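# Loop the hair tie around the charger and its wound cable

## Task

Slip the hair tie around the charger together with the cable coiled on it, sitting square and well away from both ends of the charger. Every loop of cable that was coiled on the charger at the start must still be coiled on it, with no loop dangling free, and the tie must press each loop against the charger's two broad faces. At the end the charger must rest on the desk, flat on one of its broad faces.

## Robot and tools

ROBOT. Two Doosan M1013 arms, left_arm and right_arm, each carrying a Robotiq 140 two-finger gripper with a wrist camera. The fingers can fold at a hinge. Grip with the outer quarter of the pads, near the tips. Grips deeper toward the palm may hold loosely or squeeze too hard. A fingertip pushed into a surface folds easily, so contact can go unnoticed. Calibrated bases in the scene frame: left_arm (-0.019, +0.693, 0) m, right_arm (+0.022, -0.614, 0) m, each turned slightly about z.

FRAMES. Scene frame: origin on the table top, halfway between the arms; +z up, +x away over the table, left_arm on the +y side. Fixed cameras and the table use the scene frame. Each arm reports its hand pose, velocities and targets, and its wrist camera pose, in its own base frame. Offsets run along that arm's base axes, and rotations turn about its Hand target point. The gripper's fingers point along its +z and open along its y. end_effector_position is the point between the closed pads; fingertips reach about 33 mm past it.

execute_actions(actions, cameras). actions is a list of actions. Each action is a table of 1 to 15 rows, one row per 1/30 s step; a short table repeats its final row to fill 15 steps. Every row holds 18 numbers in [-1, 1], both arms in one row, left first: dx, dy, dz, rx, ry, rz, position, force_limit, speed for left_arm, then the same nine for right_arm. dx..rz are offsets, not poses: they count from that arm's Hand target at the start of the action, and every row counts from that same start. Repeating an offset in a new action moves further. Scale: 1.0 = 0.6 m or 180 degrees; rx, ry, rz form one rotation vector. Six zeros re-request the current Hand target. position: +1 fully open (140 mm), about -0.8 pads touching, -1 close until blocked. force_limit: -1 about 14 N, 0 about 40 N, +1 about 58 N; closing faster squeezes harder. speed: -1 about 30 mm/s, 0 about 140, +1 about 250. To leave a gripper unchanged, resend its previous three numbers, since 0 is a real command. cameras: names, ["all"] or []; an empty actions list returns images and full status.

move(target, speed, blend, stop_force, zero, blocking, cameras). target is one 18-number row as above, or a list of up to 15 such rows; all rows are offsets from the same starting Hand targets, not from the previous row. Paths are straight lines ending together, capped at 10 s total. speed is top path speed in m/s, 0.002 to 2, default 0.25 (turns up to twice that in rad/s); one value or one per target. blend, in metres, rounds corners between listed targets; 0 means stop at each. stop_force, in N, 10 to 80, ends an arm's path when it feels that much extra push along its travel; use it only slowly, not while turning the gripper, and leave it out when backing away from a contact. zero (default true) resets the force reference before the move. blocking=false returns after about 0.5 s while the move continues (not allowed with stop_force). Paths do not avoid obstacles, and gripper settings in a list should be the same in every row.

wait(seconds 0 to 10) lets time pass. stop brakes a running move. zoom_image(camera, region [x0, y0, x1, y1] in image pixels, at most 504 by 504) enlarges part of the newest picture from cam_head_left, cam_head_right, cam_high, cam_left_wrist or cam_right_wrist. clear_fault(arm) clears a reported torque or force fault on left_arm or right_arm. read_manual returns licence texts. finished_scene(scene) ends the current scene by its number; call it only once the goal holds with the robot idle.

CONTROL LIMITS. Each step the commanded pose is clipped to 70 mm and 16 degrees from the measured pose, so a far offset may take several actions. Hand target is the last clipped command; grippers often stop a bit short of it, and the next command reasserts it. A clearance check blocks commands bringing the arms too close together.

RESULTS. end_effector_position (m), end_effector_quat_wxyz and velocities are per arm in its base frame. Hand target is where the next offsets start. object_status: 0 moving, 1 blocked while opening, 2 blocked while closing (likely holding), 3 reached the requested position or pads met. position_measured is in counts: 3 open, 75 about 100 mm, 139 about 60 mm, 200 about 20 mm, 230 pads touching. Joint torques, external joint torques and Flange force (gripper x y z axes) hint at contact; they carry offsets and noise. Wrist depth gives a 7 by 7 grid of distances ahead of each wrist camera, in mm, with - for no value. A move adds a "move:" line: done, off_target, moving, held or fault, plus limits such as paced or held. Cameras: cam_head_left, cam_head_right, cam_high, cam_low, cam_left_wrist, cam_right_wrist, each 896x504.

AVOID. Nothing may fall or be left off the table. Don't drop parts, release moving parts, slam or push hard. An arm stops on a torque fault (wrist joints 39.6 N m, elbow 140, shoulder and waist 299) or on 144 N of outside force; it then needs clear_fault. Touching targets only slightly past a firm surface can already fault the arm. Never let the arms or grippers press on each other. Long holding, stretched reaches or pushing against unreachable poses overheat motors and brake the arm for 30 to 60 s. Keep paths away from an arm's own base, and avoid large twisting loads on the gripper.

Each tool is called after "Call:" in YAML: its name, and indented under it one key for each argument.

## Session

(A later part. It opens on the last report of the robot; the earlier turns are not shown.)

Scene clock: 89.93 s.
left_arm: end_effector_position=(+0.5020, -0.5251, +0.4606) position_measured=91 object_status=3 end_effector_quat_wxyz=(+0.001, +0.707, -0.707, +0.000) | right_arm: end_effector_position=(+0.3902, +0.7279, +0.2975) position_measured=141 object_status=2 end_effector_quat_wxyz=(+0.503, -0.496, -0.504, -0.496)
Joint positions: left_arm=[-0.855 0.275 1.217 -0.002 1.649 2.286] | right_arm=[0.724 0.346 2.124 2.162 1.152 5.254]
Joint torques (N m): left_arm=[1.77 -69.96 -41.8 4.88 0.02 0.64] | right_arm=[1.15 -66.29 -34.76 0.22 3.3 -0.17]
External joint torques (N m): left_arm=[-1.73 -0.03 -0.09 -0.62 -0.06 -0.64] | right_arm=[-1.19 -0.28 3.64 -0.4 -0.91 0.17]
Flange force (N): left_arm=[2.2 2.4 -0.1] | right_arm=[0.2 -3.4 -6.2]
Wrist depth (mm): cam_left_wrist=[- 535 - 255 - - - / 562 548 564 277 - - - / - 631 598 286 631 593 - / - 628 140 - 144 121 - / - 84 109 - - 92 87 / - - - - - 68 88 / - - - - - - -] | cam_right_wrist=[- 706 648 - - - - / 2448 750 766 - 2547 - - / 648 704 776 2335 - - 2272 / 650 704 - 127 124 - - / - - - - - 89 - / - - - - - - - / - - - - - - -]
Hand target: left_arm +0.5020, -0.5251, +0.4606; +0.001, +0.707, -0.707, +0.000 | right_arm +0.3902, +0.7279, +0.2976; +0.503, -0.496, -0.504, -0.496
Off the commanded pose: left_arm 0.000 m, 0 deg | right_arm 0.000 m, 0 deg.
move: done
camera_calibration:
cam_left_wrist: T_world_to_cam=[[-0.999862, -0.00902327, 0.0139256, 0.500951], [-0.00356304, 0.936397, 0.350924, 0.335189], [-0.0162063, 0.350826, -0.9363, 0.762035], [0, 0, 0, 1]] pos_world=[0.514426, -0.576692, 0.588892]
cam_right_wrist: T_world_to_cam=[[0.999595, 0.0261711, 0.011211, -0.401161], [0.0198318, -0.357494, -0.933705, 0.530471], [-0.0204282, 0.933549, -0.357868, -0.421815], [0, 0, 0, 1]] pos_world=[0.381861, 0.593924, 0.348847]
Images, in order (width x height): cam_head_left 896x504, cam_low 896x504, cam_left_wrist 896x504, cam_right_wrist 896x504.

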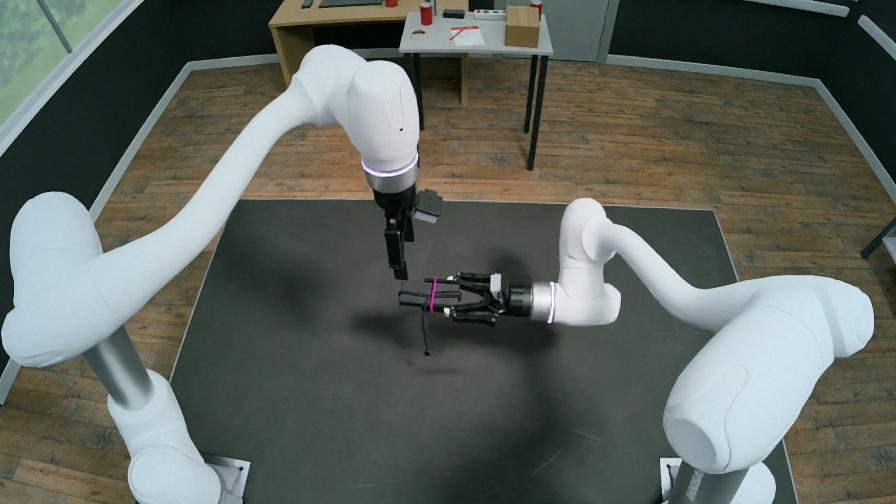

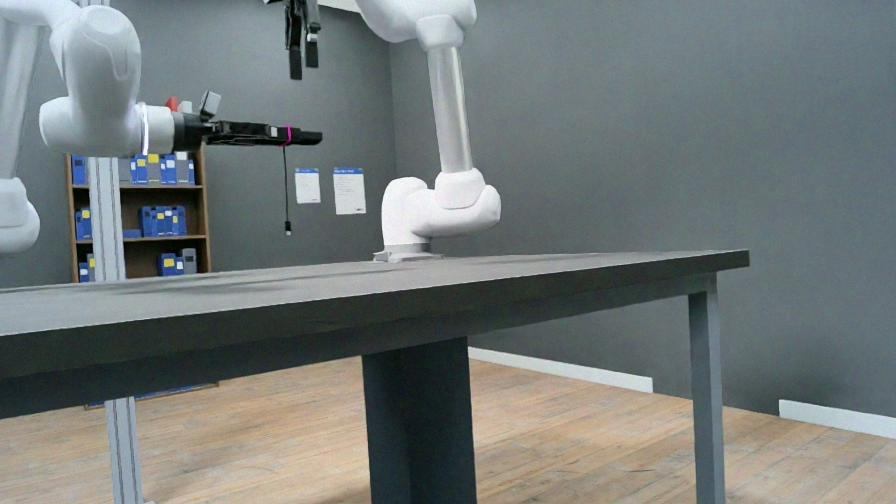

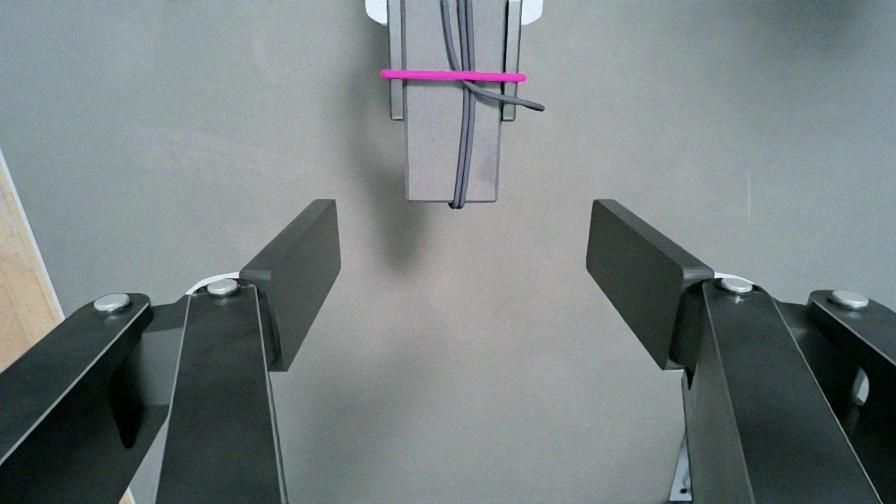

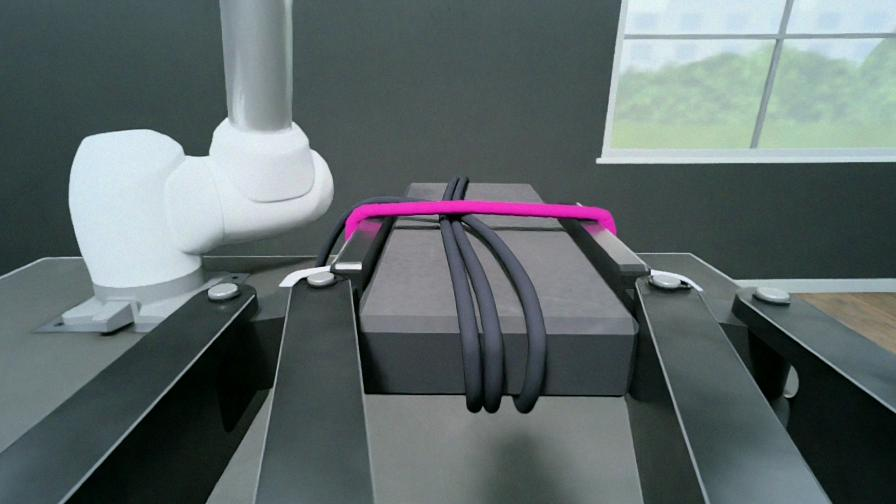

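Call:
move:
  target:
    - [-0.287,0.042,-0.1,-0.385,-0.385,0.385,0.0,-1,0,0,0,0,0,0,0,-1,-0.4,-1]
    - [-0.27,-0.06,-0.384,-0.385,-0.385,0.385,0.0,-1,0,0,0,0,0,0,0,-1,-0.4,-1]
  speed: 0.3
  blend: [0.03,0]
  cameras: ["cam_left_wrist","cam_low","cam_head_left"]

Scene clock: 96.27 s.
left_arm: end_effector_position=(+0.3400, -0.5611, +0.2302) position_measured=129 object_status=3 end_effector_quat_wxyz=(+0.001, +0.706, +0.000, +0.708) | right_arm: end_effector_position=(+0.3902, +0.7279, +0.2976) position_measured=141 object_status=2 end_effector_quat_wxyz=(+0.503, -0.496, -0.504, -0.496)
Joint positions: left_arm=[-1.619 0.455 2.147 1.531 1.597 -1.033] | right_arm=[0.724 0.346 2.124 2.162 1.152 5.254]
Joint torques (N m): left_arm=[1.68 -70.03 -24.78 2.01 2.55 0.64] | right_arm=[1.21 -66.11 -34.88 0.2 3.11 -0.14]
External joint torques (N m): left_arm=[-1.64 -0.95 -0.55 -0.49 -0.17 -0.64] | right_arm=[-1.23 -0.29 4 -0.39 -0.73 0.14]
Flange force (N): left_arm=[0.5 -0.7 -3.6] | right_arm=[-0.2 -3.9 -6.9]
Wrist depth (mm): cam_left_wrist=[- - 2470 240 232 216 237 / - - - 3876 3451 3499 263 / 2571 3149 3149 3599 3548 - 3110 / - 826 121 815 142 - 893 / - 88 113 - - 92 - / - - 66 - 444 69 74 / - - - 347 - - 70] | cam_right_wrist=[- 490 - - - 2401 - / - 548 - - - - - / 671 608 660 2521 - - - / 676 662 627 127 127 - - / 219 - - 92 - 89 2654 / - - - - - - - / - - - - - - -]
Hand target: left_arm +0.3400, -0.5611, +0.2302; +0.001, +0.706, +0.000, +0.708 | right_arm +0.3902, +0.7279, +0.2976; +0.503, -0.496, -0.504, -0.496
Off the commanded pose: left_arm 0.000 m, 0 deg | right_arm 0.000 m, 0 deg.
move: done
camera_calibration:
cam_left_wrist: T_world_to_cam=[[-0.0136572, -0.999862, 0.00945109, -0.54827], [-0.350721, -0.00406136, -0.936471, 0.335876], [0.93638, -0.0161043, -0.350617, -0.108179], [0, 0, 0, 1]] pos_world=[0.211607, -0.548573, 0.281791]
Images, in order (width x height): cam_head_left 896x504, cam_low 896x504, cam_left_wrist 896x504.

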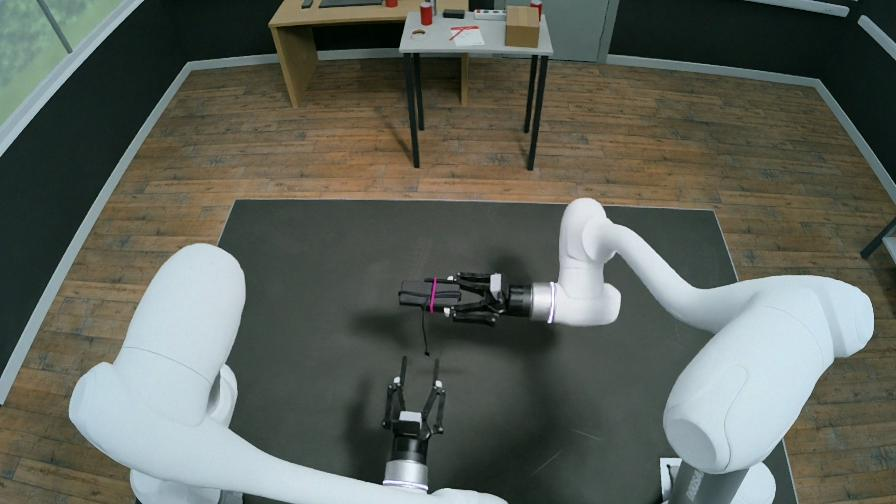

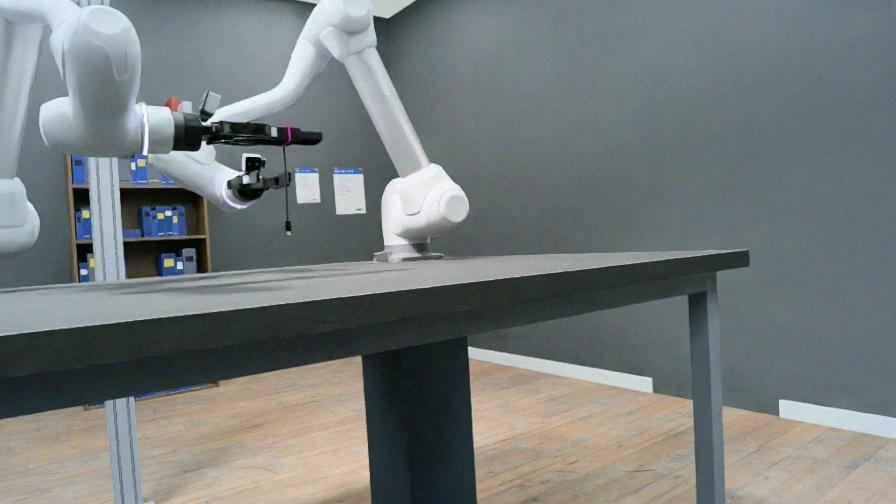

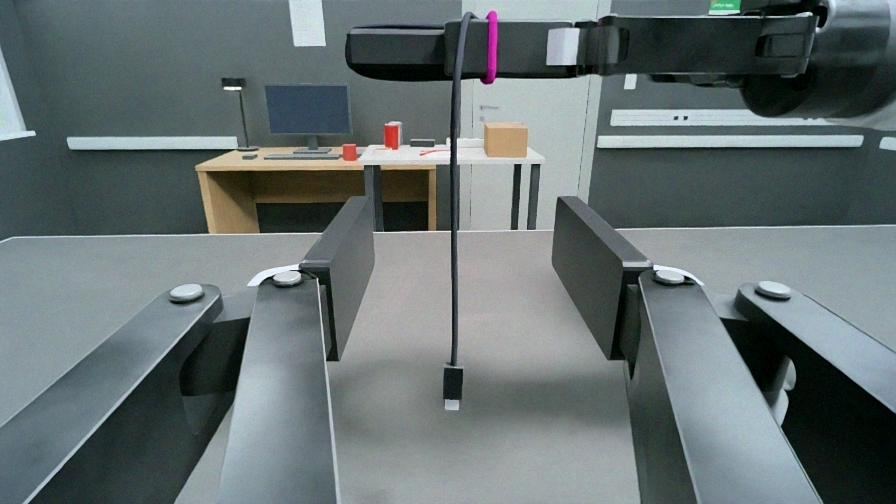

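Call:
move:
  target: [0.153,0.0067,0,0,0,0,0,-1,0,0,0,0,0,0,0,-1,-0.4,-1]
  speed: 0.15
  cameras: ["cam_left_wrist"]

Call:
move:
  target: [0,0,0,0,0,0,-1,-0.6,-1,0,0,0,0,0,0,-1,-0.4,-1]

Call:
wait:
  seconds: 1.3
  cameras: ["cam_left_wrist","cam_low"]

Scene clock: 97.87 s.
left_arm: end_effector_position=(+0.4317, -0.5571, +0.2302) position_measured=129 object_status=3 end_effector_quat_wxyz=(+0.001, +0.706, +0.000, +0.708) | right_arm: end_effector_position=(+0.3902, +0.7279, +0.2976) position_measured=141 object_status=2 end_effector_quat_wxyz=(+0.503, -0.496, -0.504, -0.496)
Joint positions: left_arm=[-1.456 0.46 2.138 1.671 1.512 -1.031] | right_arm=[0.724 0.346 2.124 2.162 1.152 5.254]
Joint torques (N m): left_arm=[1.62 -71.79 -25.52 1.61 2.5 0.64] | right_arm=[1.21 -66.31 -35.05 0.21 3.08 -0.17]
External joint torques (N m): left_arm=[-1.64 -0.05 -0.31 -0.41 -0.13 -0.64] | right_arm=[-1.2 -0.18 4 -0.4 -0.69 0.17]
Flange force (N): left_arm=[-1.0 0.4 -3.3] | right_arm=[-0.3 -3.7 -6.8]
Wrist depth (mm): cam_left_wrist=[2399 - - 156 151 138 130 / 3149 - 3149 2799 3272 3651 209 / - 3189 3359 2768 3149 - - / - - 120 3548 143 834 910 / - 86 113 585 142 92 - / - - 422 433 - 69 74 / - - - 357 - - 70] | cam_right_wrist=[- 514 - - - - - / - 570 - - - - - / 637 655 655 - - - 2932 / 667 678 665 - 124 2654 2472 / 212 - - 92 92 89 2573 / - - - - - - - / - - - - - - -]
Hand target: left_arm +0.4318, -0.5571, +0.2302; +0.001, +0.706, +0.000, +0.708 | right_arm +0.3902, +0.7279, +0.2976; +0.503, -0.496, -0.504, -0.496
Off the commanded pose: left_arm 0.000 m, 0 deg | right_arm 0.000 m, 0 deg.
move: done
camera_calibration:
cam_left_wrist: T_world_to_cam=[[-0.0136936, -0.999862, 0.00935721, -0.54308], [-0.350632, -0.00396218, -0.936505, 0.368125], [0.936413, -0.0161051, -0.35053, -0.19411], [0, 0, 0, 1]] pos_world=[0.303407, -0.544673, 0.281791]
Images, in order (width x height): cam_left_wrist 896x504.

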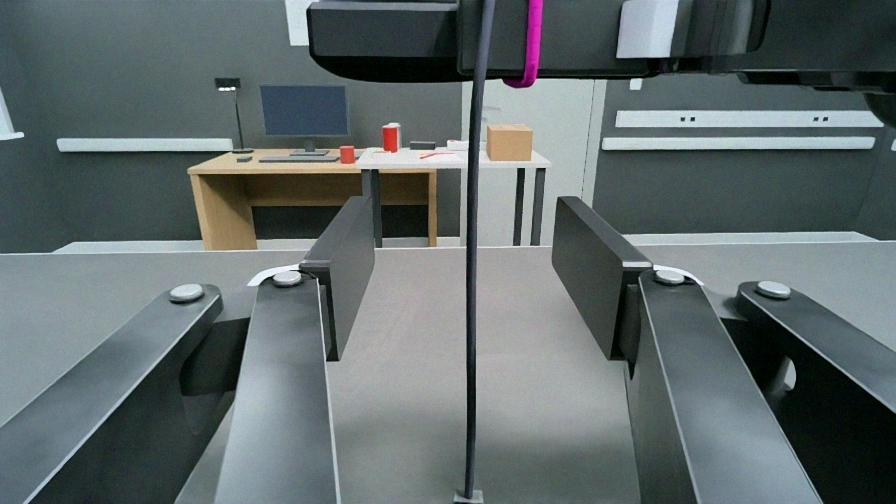

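Scene clock: 100.13 s.
left_arm: end_effector_position=(+0.4318, -0.5571, +0.2302) position_measured=226 object_status=0 end_effector_quat_wxyz=(+0.001, +0.706, +0.000, +0.708) | right_arm: end_effector_position=(+0.3902, +0.7279, +0.2976) position_measured=141 object_status=2 end_effector_quat_wxyz=(+0.503, -0.496, -0.504, -0.496)
Joint positions: left_arm=[-1.455 0.46 2.138 1.671 1.512 -1.031] | right_arm=[0.724 0.346 2.124 2.162 1.152 5.254]
Joint torques (N m): left_arm=[1.88 -71.61 -25.36 1.65 2.56 0.66] | right_arm=[1.32 -66.19 -34.89 0.21 3.14 -0.17]
External joint torques (N m): left_arm=[-1.91 -0.22 -0.36 -0.44 -0.17 -0.66] | right_arm=[-1.28 -0.22 3.82 -0.41 -0.75 0.17]
Flange force (N): left_arm=[-0.7 0.3 -3.8] | right_arm=[-0.1 -3.4 -6.7]
Wrist depth (mm): cam_left_wrist=[- - - 156 151 138 130 / - - 3035 3315 3599 2999 207 / 2545 3272 3451 1968 3936 - - / 2422 - 3876 120 4270 - - / 580 - - - 86 77 - / - - - - 66 75 - / - - - - - - -] | cam_right_wrist=[- 521 - 2033 2251 2547 - / - 572 - - - 2067 - / 650 640 657 - - - 2682 / 652 676 664 128 125 - 2335 / - - - 102 96 89 2573 / - - - - - - - / - - - 442 - - -]
Hand target: left_arm +0.4318, -0.5571, +0.2302; +0.001, +0.706, +0.000, +0.708 | right_arm +0.3902, +0.7279, +0.2976; +0.503, -0.496, -0.504, -0.496
Off the commanded pose: left_arm 0.000 m, 0 deg | right_arm 0.000 m, 0 deg.
move: done

Scene clock: 101.43 s.
left_arm: end_effector_position=(+0.4318, -0.5571, +0.2302) position_measured=226 object_status=2 end_effector_quat_wxyz=(+0.001, +0.706, +0.000, +0.708) | right_arm: end_effector_position=(+0.3902, +0.7279, +0.2976) position_measured=141 object_status=2 end_effector_quat_wxyz=(+0.503, -0.496, -0.504, -0.496)
Joint positions: left_arm=[-1.455 0.46 2.138 1.671 1.512 -1.031] | right_arm=[0.724 0.346 2.124 2.162 1.152 5.254]
Joint torques (N m): left_arm=[1.75 -71.72 -25.33 1.68 2.56 0.64] | right_arm=[1.32 -66.19 -34.84 0.22 3.1 -0.16]
External joint torques (N m): left_arm=[-1.8 -0.12 -0.56 -0.46 -0.18 -0.65] | right_arm=[-1.3 -0.51 3.77 -0.42 -0.7 0.16]
Flange force (N): left_arm=[-0.8 0.8 -3.6] | right_arm=[0.3 -3.6 -6.9]
Wrist depth (mm): cam_left_wrist=[- - 156 156 151 138 130 / - - 3189 3359 3451 2896 205 / - 3272 3149 1999 3272 - 3651 / - - - 121 2624 - 4270 / - - - - 86 77 - / - - - - 66 74 - / - - - - - - -] | cam_right_wrist=[- 517 - - - - - / - 595 - - - 2472 - / 623 653 662 - - 2424 - / 689 676 667 - 124 - 2626 / - - - - 92 89 2573 / - - - - - - - / - - - 442 - - -]
Hand target: left_arm +0.4318, -0.5571, +0.2302; +0.001, +0.706, +0.000, +0.708 | right_arm +0.3902, +0.7279, +0.2976; +0.503, -0.496, -0.504, -0.496
Tool commands: left_gripper/position=-1.0 left_gripper/force_limit=-0.6 left_gripper/speed=-1.0 right_gripper/position=-1.0 right_gripper/force_limit=-0.4 right_gripper/speed=-1.0
Off the commanded pose: left_arm 0.000 m, 0 deg | right_arm 0.000 m, 0 deg.
wait: 1.30 s; at rest by 0.17 s
camera_calibration:
cam_left_wrist: T_world_to_cam=[[-0.0135647, -0.999864, 0.00941533, -0.543036], [-0.350633, -0.0040618, -0.936504, 0.368071], [0.936415, -0.0160048, -0.35053, -0.194054], [0, 0, 0, 1]] pos_world=[0.303407, -0.544572, 0.281791]
Images, in order (width x height): cam_low 896x504, cam_left_wrist 896x504.

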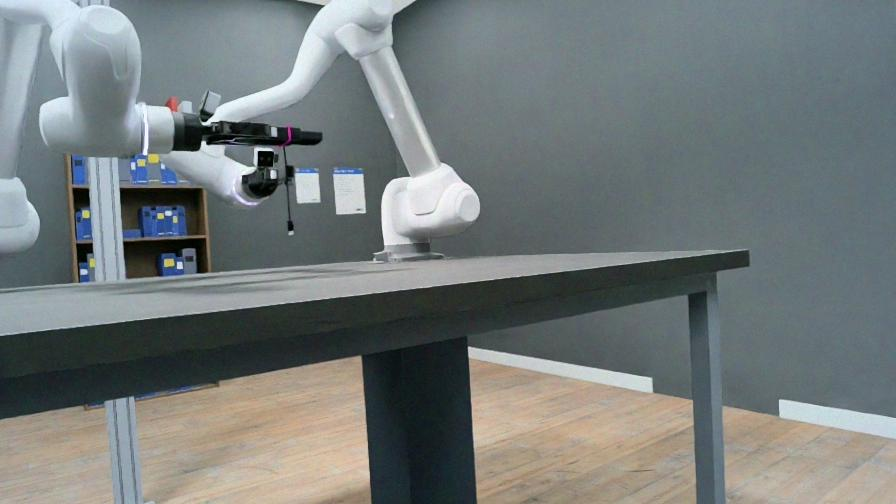

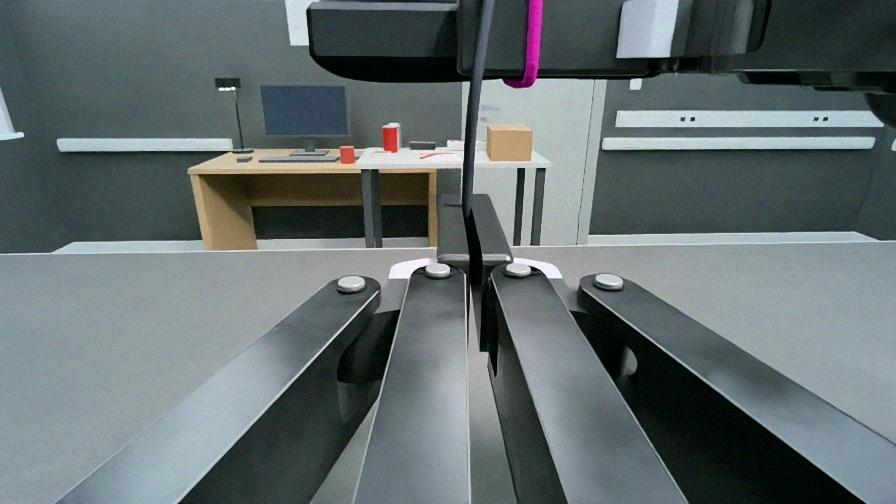

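Call:
move:
  target:
    - [-0.053,0.062,0.083,0.12,0,0,-1,-0.6,-1,0,0,0,0,0,0,-1,-0.4,-1]
    - [-0.003,0.12,0.175,0.3,0,0,-1,-0.6,-1,0,0,0,0,0,0,-1,-0.4,-1]
    - [0.094,0.1485,0.175,0.5,0,0,-1,-0.6,-1,0,0,0,0,0,0,-1,-0.4,-1]
    - [0.094,0.158,0.135,0.5,0,0,-1,-0.6,-1,0,0,0,0,0,0,-1,-0.4,-1]
  speed: 0.12
  blend: [0.015,0.015,0.01,0]
  cameras: ["cam_left_wrist","cam_right_wrist","cam_low","cam_head_left"]

Call:
zoom_image:
  camera: "cam_right_wrist"
  region: [320, 120, 640, 420]

Call:
zoom_image:
  camera: "cam_head_left"
  region: [340, 240, 560, 370]

Scene clock: 109.63 s.
left_arm: end_effector_position=(+0.4882, -0.4623, +0.3112) position_measured=226 object_status=2 end_effector_quat_wxyz=(+0.499, -0.500, +0.500, -0.501) | right_arm: end_effector_position=(+0.3902, +0.7279, +0.2976) position_measured=141 object_status=2 end_effector_quat_wxyz=(+0.503, -0.496, -0.504, -0.496)
Joint positions: left_arm=[-1.317 0.237 2.25 1.775 1.415 0.637] | right_arm=[0.724 0.346 2.124 2.162 1.152 5.254]
Joint torques (N m): left_arm=[1.92 -54.59 -29.39 1.55 2.42 0.62] | right_arm=[1.38 -66.05 -34.8 0.18 3.08 -0.16]
External joint torques (N m): left_arm=[-1.96 0.46 -0.3 -0.45 -0.19 -0.67] | right_arm=[-1.34 -0.41 3.86 -0.38 -0.69 0.16]
Flange force (N): left_arm=[1.9 1.8 -4.0] | right_arm=[0.0 -3.6 -7.0]
Wrist depth (mm): cam_left_wrist=[2494 - 2333 110 3230 539 381 / 2799 - - - 140 - - / 2311 - 2738 149 3359 - 383 / 2355 3999 3451 - 3189 - 364 / - - - - 86 77 - / - - - - 66 74 - / - - - - - - -] | cam_right_wrist=[2193 576 2292 - - 2682 - / - 232 236 - - - - / 225 242 243 236 - - - / 653 672 250 127 125 - - / - - - 93 - 89 2654 / - - - - - - - / - - - - - - -]
Hand target: left_arm +0.4882, -0.4623, +0.3112; +0.499, -0.500, +0.500, -0.501 | right_arm +0.3902, +0.7279, +0.2976; +0.503, -0.496, -0.504, -0.496
Off the commanded pose: left_arm 0.000 m, 0 deg | right_arm 0.000 m, 0 deg.
move: done
camera_calibration:
cam_left_wrist: T_world_to_cam=[[-0.0135647, -0.00941533, -0.999864, 0.323626], [-0.350633, 0.936504, -0.0040618, 0.608736], [0.936415, 0.35053, -0.0160048, -0.151614], [0, 0, 0, 1]] pos_world=[0.359807, -0.513891, 0.323628]
cam_right_wrist: T_world_to_cam=[[0.999593, 0.0262052, 0.011305, -0.401214], [0.0199318, -0.357492, -0.933704, 0.530525], [-0.0204264, 0.933549, -0.357869, -0.42178], [0, 0, 0, 1]] pos_world=[0.381861, 0.593924, 0.348947]
Images, in order (width x height): cam_head_left 896x504, cam_low 896x504, cam_left_wrist 896x504, cam_right_wrist 896x504.

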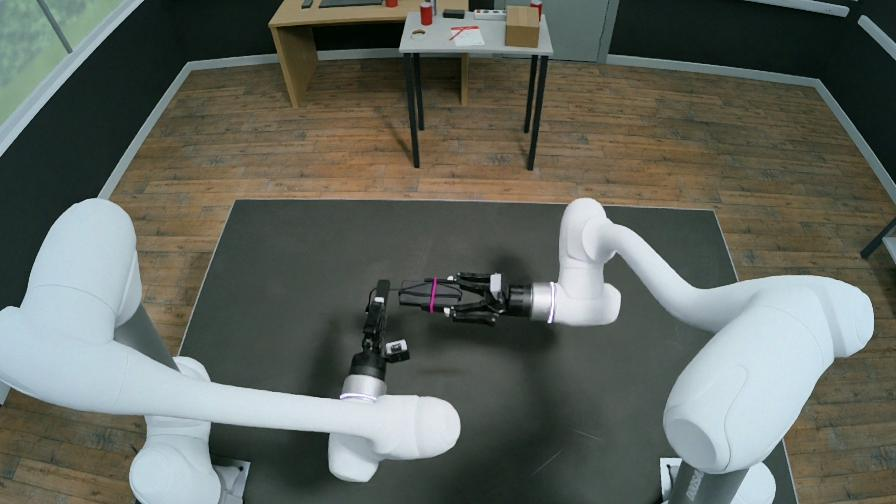

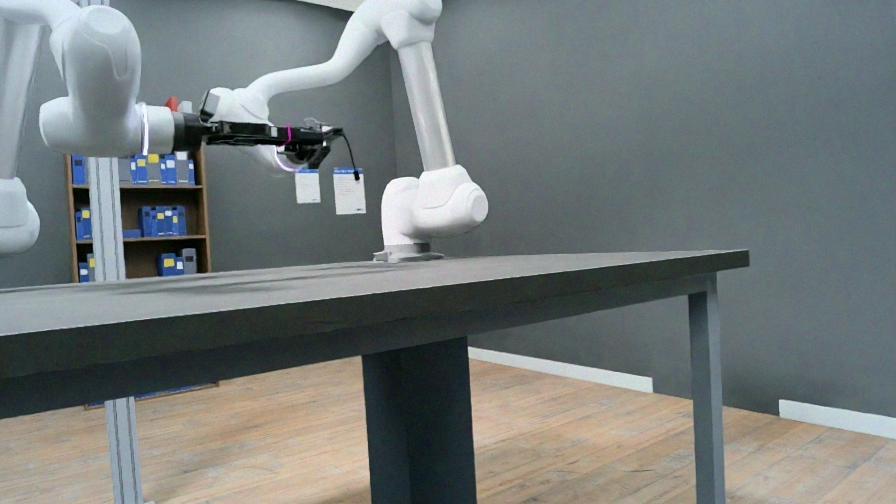

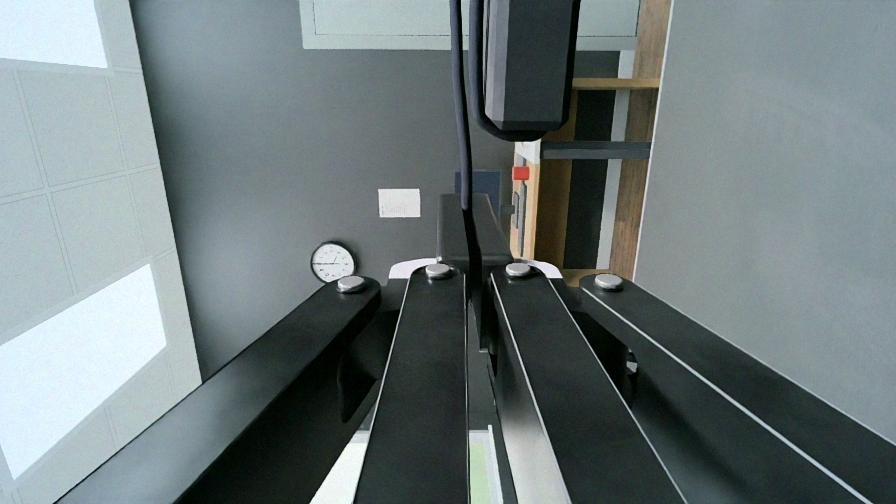

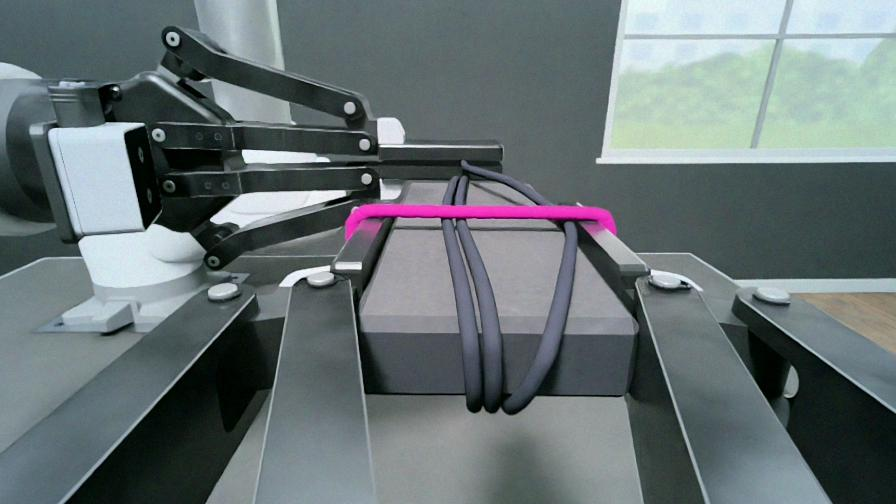

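Scaled by 1.575 from the camera's 896x504 image, which has a finer 1280x720 frame.

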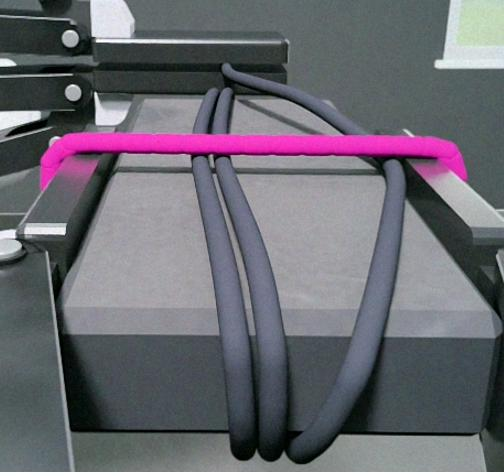

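Scaled by 2.291 from the camera's 896x504 image, which has a finer 1280x720 frame.

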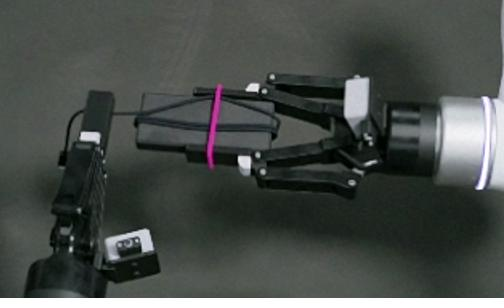

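Call:
move:
  target: [0,0.022,0,0,0,0,-1,-0.6,-1,0,0,0,0,0,0,-1,-0.4,-1]
  speed: 0.04
  cameras: ["cam_left_wrist","cam_right_wrist"]

Call:
zoom_image:
  camera: "cam_right_wrist"
  region: [320, 120, 640, 420]

Scene clock: 110.77 s.
left_arm: end_effector_position=(+0.4882, -0.4491, +0.3112) position_measured=226 object_status=2 end_effector_quat_wxyz=(+0.499, -0.500, +0.500, -0.501) | right_arm: end_effector_position=(+0.3902, +0.7279, +0.2976) position_measured=141 object_status=2 end_effector_quat_wxyz=(+0.503, -0.496, -0.504, -0.496)
Joint positions: left_arm=[-1.309 0.222 2.272 1.782 1.412 0.63] | right_arm=[0.724 0.346 2.124 2.162 1.152 5.254]
Joint torques (N m): left_arm=[2.23 -53.27 -28.83 1.26 2.62 0.64] | right_arm=[0.84 -66.11 -34.52 0.23 3.07 -0.17]
External joint torques (N m): left_arm=[-2.34 1.01 -0.73 -0.18 -0.37 -0.69] | right_arm=[-0.91 -0.42 3.52 -0.41 -0.68 0.17]
Flange force (N): left_arm=[3.4 2.6 -3.7] | right_arm=[0.2 -3.6 -6.0]
Wrist depth (mm): cam_left_wrist=[- - 3359 110 109 501 379 / - - - - 2399 - - / - 4270 - - 3110 - 358 / - - - - 3451 - 364 / - - - - 86 77 378 / - - - - 66 74 378 / - - - - - - -] | cam_right_wrist=[- 573 2084 2335 - 2231 - / 230 244 248 - 2547 - 2272 / 233 255 257 249 - 2448 - / 665 678 264 - 126 - - / - - - 93 - 89 2547 / - - - 95 - - - / - - - 439 - - -]
Hand target: left_arm +0.4882, -0.4491, +0.3112; +0.499, -0.500, +0.500, -0.501 | right_arm +0.3902, +0.7279, +0.2976; +0.503, -0.496, -0.504, -0.496
Off the commanded pose: left_arm 0.000 m, 0 deg | right_arm 0.000 m, 0 deg.
move: done
camera_calibration:
cam_left_wrist: T_world_to_cam=[[-0.0135647, -0.00941533, -0.999864, 0.32375], [-0.350633, 0.936504, -0.0040618, 0.596374], [0.936415, 0.35053, -0.0160048, -0.156241], [0, 0, 0, 1]] pos_world=[0.359807, -0.500691, 0.323628]
cam_right_wrist: T_world_to_cam=[[0.999593, 0.0262052, 0.011305, -0.401214], [0.0199318, -0.357492, -0.933704, 0.530525], [-0.0204264, 0.933549, -0.357869, -0.42178], [0, 0, 0, 1]] pos_world=[0.381861, 0.593924, 0.348947]
Images, in order (width x height): cam_left_wrist 896x504, cam_right_wrist 896x504.

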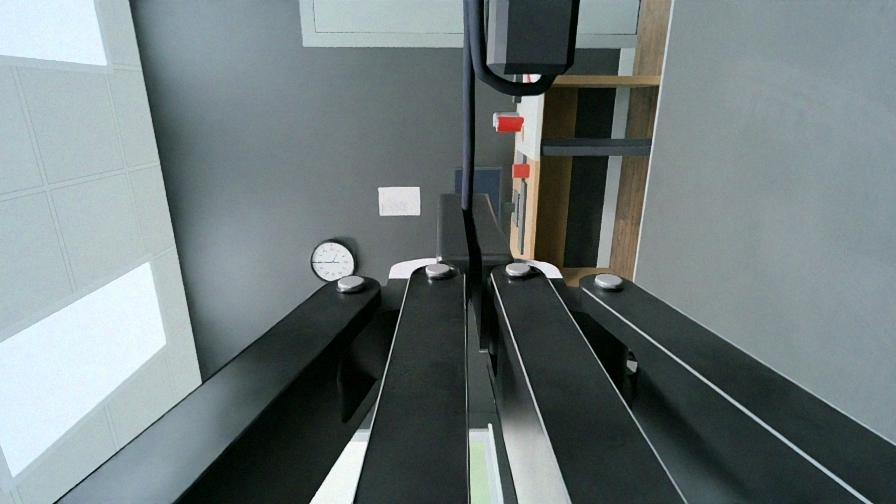

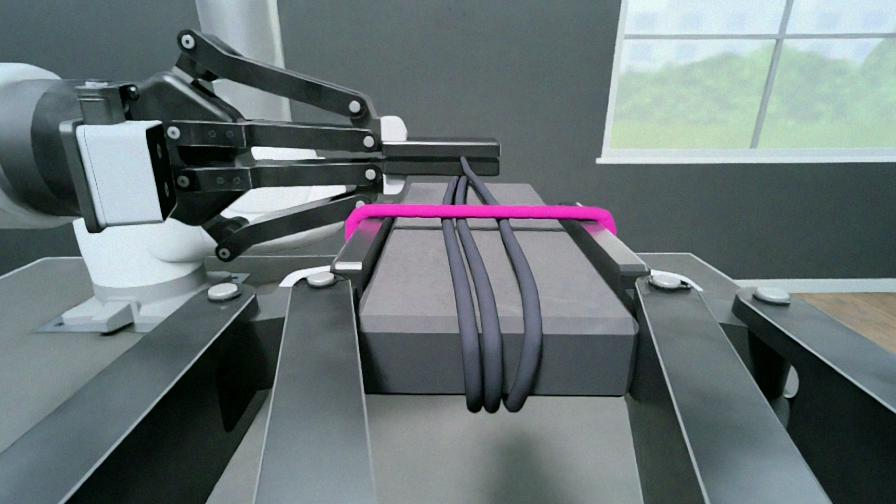

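Scaled by 1.575 from the camera's 896x504 image, which has a finer 1280x720 frame.

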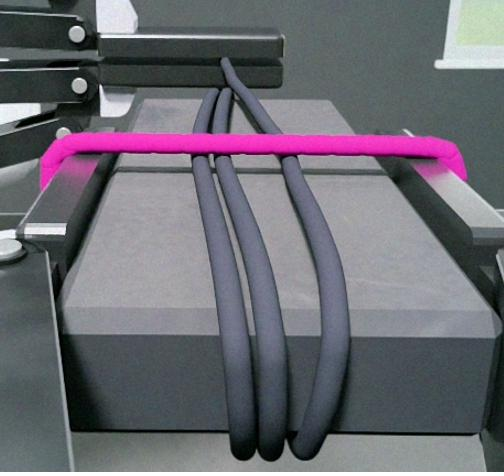

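Call:
move:
  target:
    - [0,-0.01,-0.035,0,0,0,-1,-0.6,-1,0,0,0,0,0,0,-1,-0.4,-1]
    - [0,-0.01,-0.035,0,0,0,-0.6,-0.6,-1,0,0,0,0,0,0,-1,-0.4,-1]
    - [-0.17,0.01,-0.035,0,0,0,-0.6,-0.6,-1,0,0,0,0,0,0,-1,-0.4,-1]
    - [-0.24,-0.215,-0.03,0,0,0,0.0,-0.6,1,0,0,0,0,0,0,-1,-0.4,-1]
  speed: 0.15
  cameras: ["cam_left_wrist","cam_right_wrist","cam_head_left","cam_low"]

Call:
zoom_image:
  camera: "cam_right_wrist"
  region: [320, 120, 640, 420]

Call:
zoom_image:
  camera: "cam_head_left"
  region: [340, 240, 560, 370]

Call:
zoom_image:
  camera: "cam_low"
  region: [180, 60, 380, 200]

Scene clock: 116.90 s.
left_arm: end_effector_position=(+0.3442, -0.5781, +0.2932) position_measured=129 object_status=0 end_effector_quat_wxyz=(+0.499, -0.500, +0.500, -0.501) | right_arm: end_effector_position=(+0.3902, +0.7279, +0.2976) position_measured=141 object_status=2 end_effector_quat_wxyz=(+0.503, -0.496, -0.504, -0.496)
Joint positions: left_arm=[-1.61 0.374 2.091 1.541 1.594 0.675] | right_arm=[0.724 0.346 2.124 2.162 1.152 5.254]
Joint torques (N m): left_arm=[1.83 -67.55 -29.42 2.32 2.31 0.61] | right_arm=[1.24 -66.12 -34.89 0.25 3.12 -0.22]
External joint torques (N m): left_arm=[-1.94 0.06 -0.2 -0.5 -0.16 -0.66] | right_arm=[-1.21 -0.42 3.95 -0.44 -0.73 0.22]
Flange force (N): left_arm=[-0.2 1.3 -3.9] | right_arm=[0.2 -3.8 -7.0]
Wrist depth (mm): cam_left_wrist=[2377 - 3272 214 3272 - - / 2519 - - 241 3149 - 362 / 2519 - - 259 1984 - 344 / - - 113 310 142 480 374 / - 86 101 - - 92 - / - - - - - 69 74 / - - - 4499 - - 70] | cam_right_wrist=[- 509 2496 - - - 2599 / - 572 - 2448 - - - / 643 616 632 3075 - - - / 2496 658 - 137 126 - - / - - - 92 92 89 2654 / - - - 498 - - - / - - - - - - -]
Hand target: left_arm +0.3442, -0.5781, +0.2932; +0.499, -0.500, +0.500, -0.501 | right_arm +0.3902, +0.7279, +0.2976; +0.503, -0.496, -0.504, -0.496
Off the commanded pose: left_arm 0.000 m, 0 deg | right_arm 0.000 m, 0 deg.
move: done
camera_calibration:
cam_left_wrist: T_world_to_cam=[[-0.0135639, -0.00941529, -0.999864, 0.302584], [-0.350721, 0.936471, -0.00406057, 0.666616], [0.936382, 0.350618, -0.0160043, 0.0235946], [0, 0, 0, 1]] pos_world=[0.215807, -0.629691, 0.305628]
cam_right_wrist: T_world_to_cam=[[0.999593, 0.0262052, 0.011305, -0.401214], [0.0199318, -0.357492, -0.933704, 0.530525], [-0.0204264, 0.933549, -0.357869, -0.42178], [0, 0, 0, 1]] pos_world=[0.381861, 0.593924, 0.348947]
Images, in order (width x height): cam_head_left 896x504, cam_low 896x504, cam_left_wrist 896x504, cam_right_wrist 896x504.

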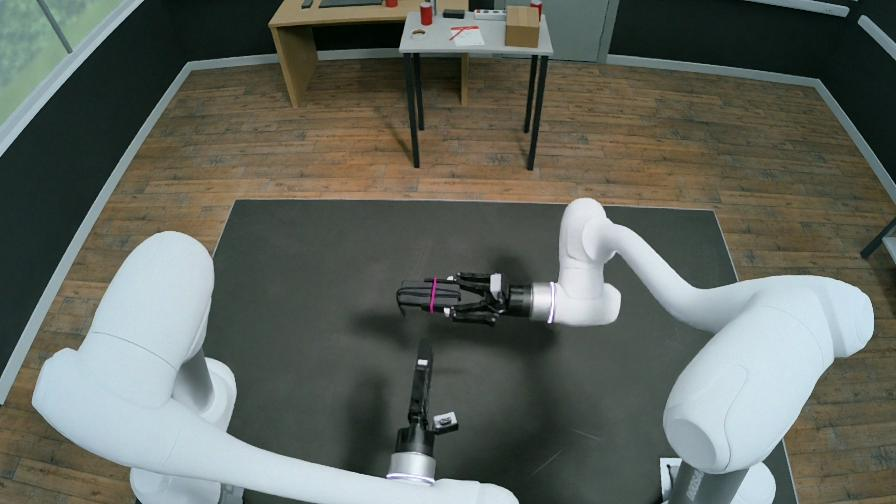

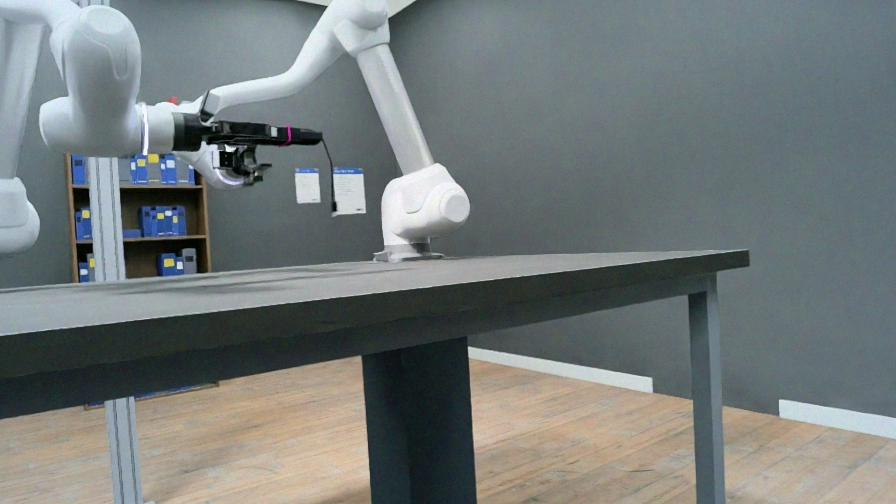

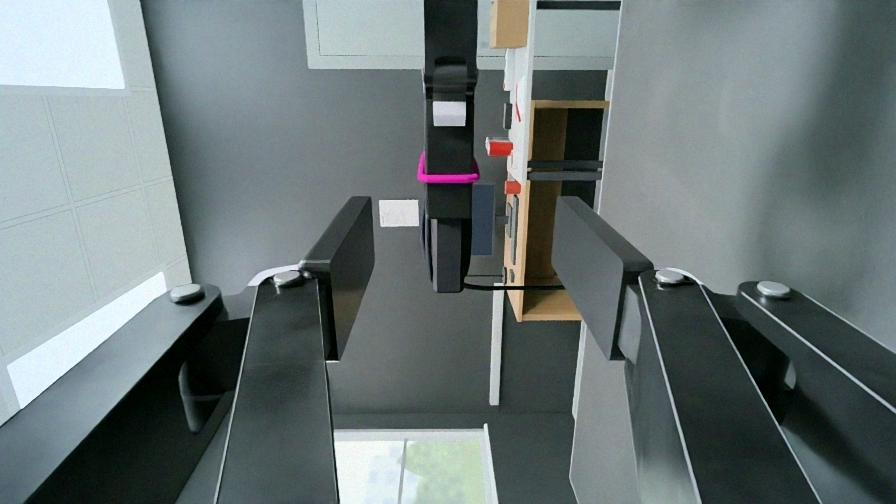

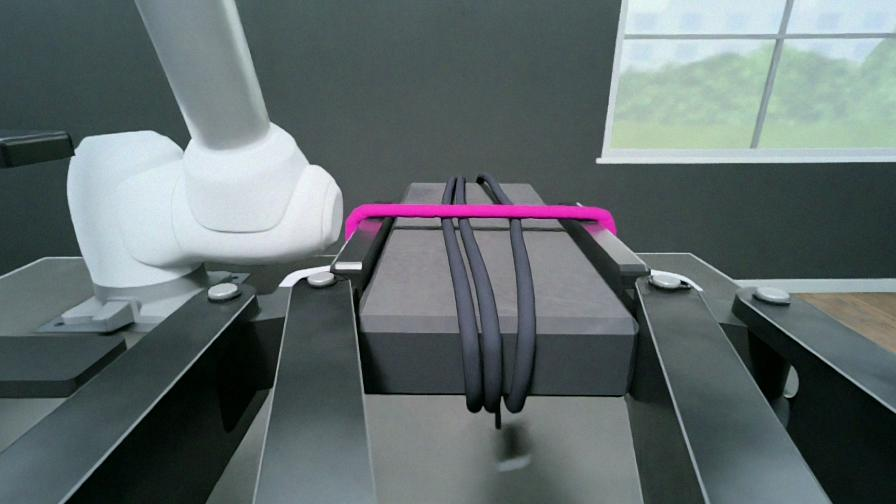

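Scaled by 1.575 from the camera's 896x504 image, which has a finer 1280x720 frame.

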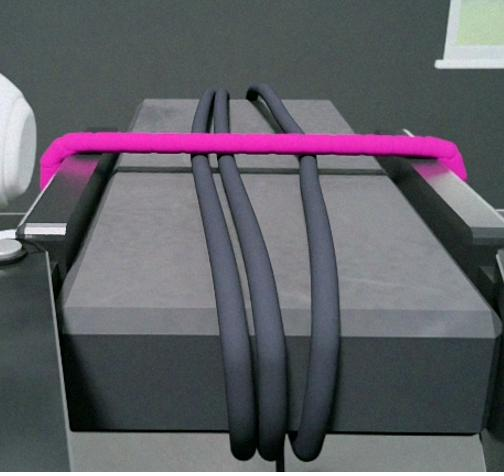

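Scaled by 2.291 from the camera's 896x504 image, which has a finer 1280x720 frame.

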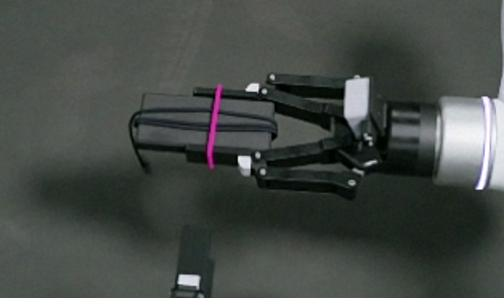

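Scaled by 2.520 from the camera's 896x504 image, which has a finer 1280x720 frame.

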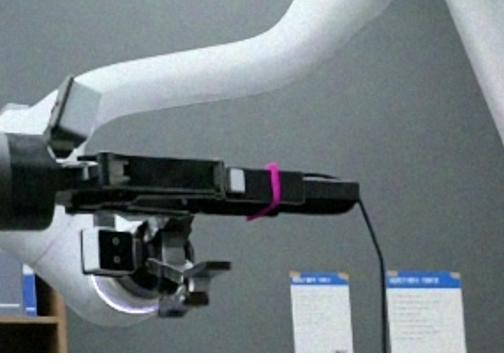

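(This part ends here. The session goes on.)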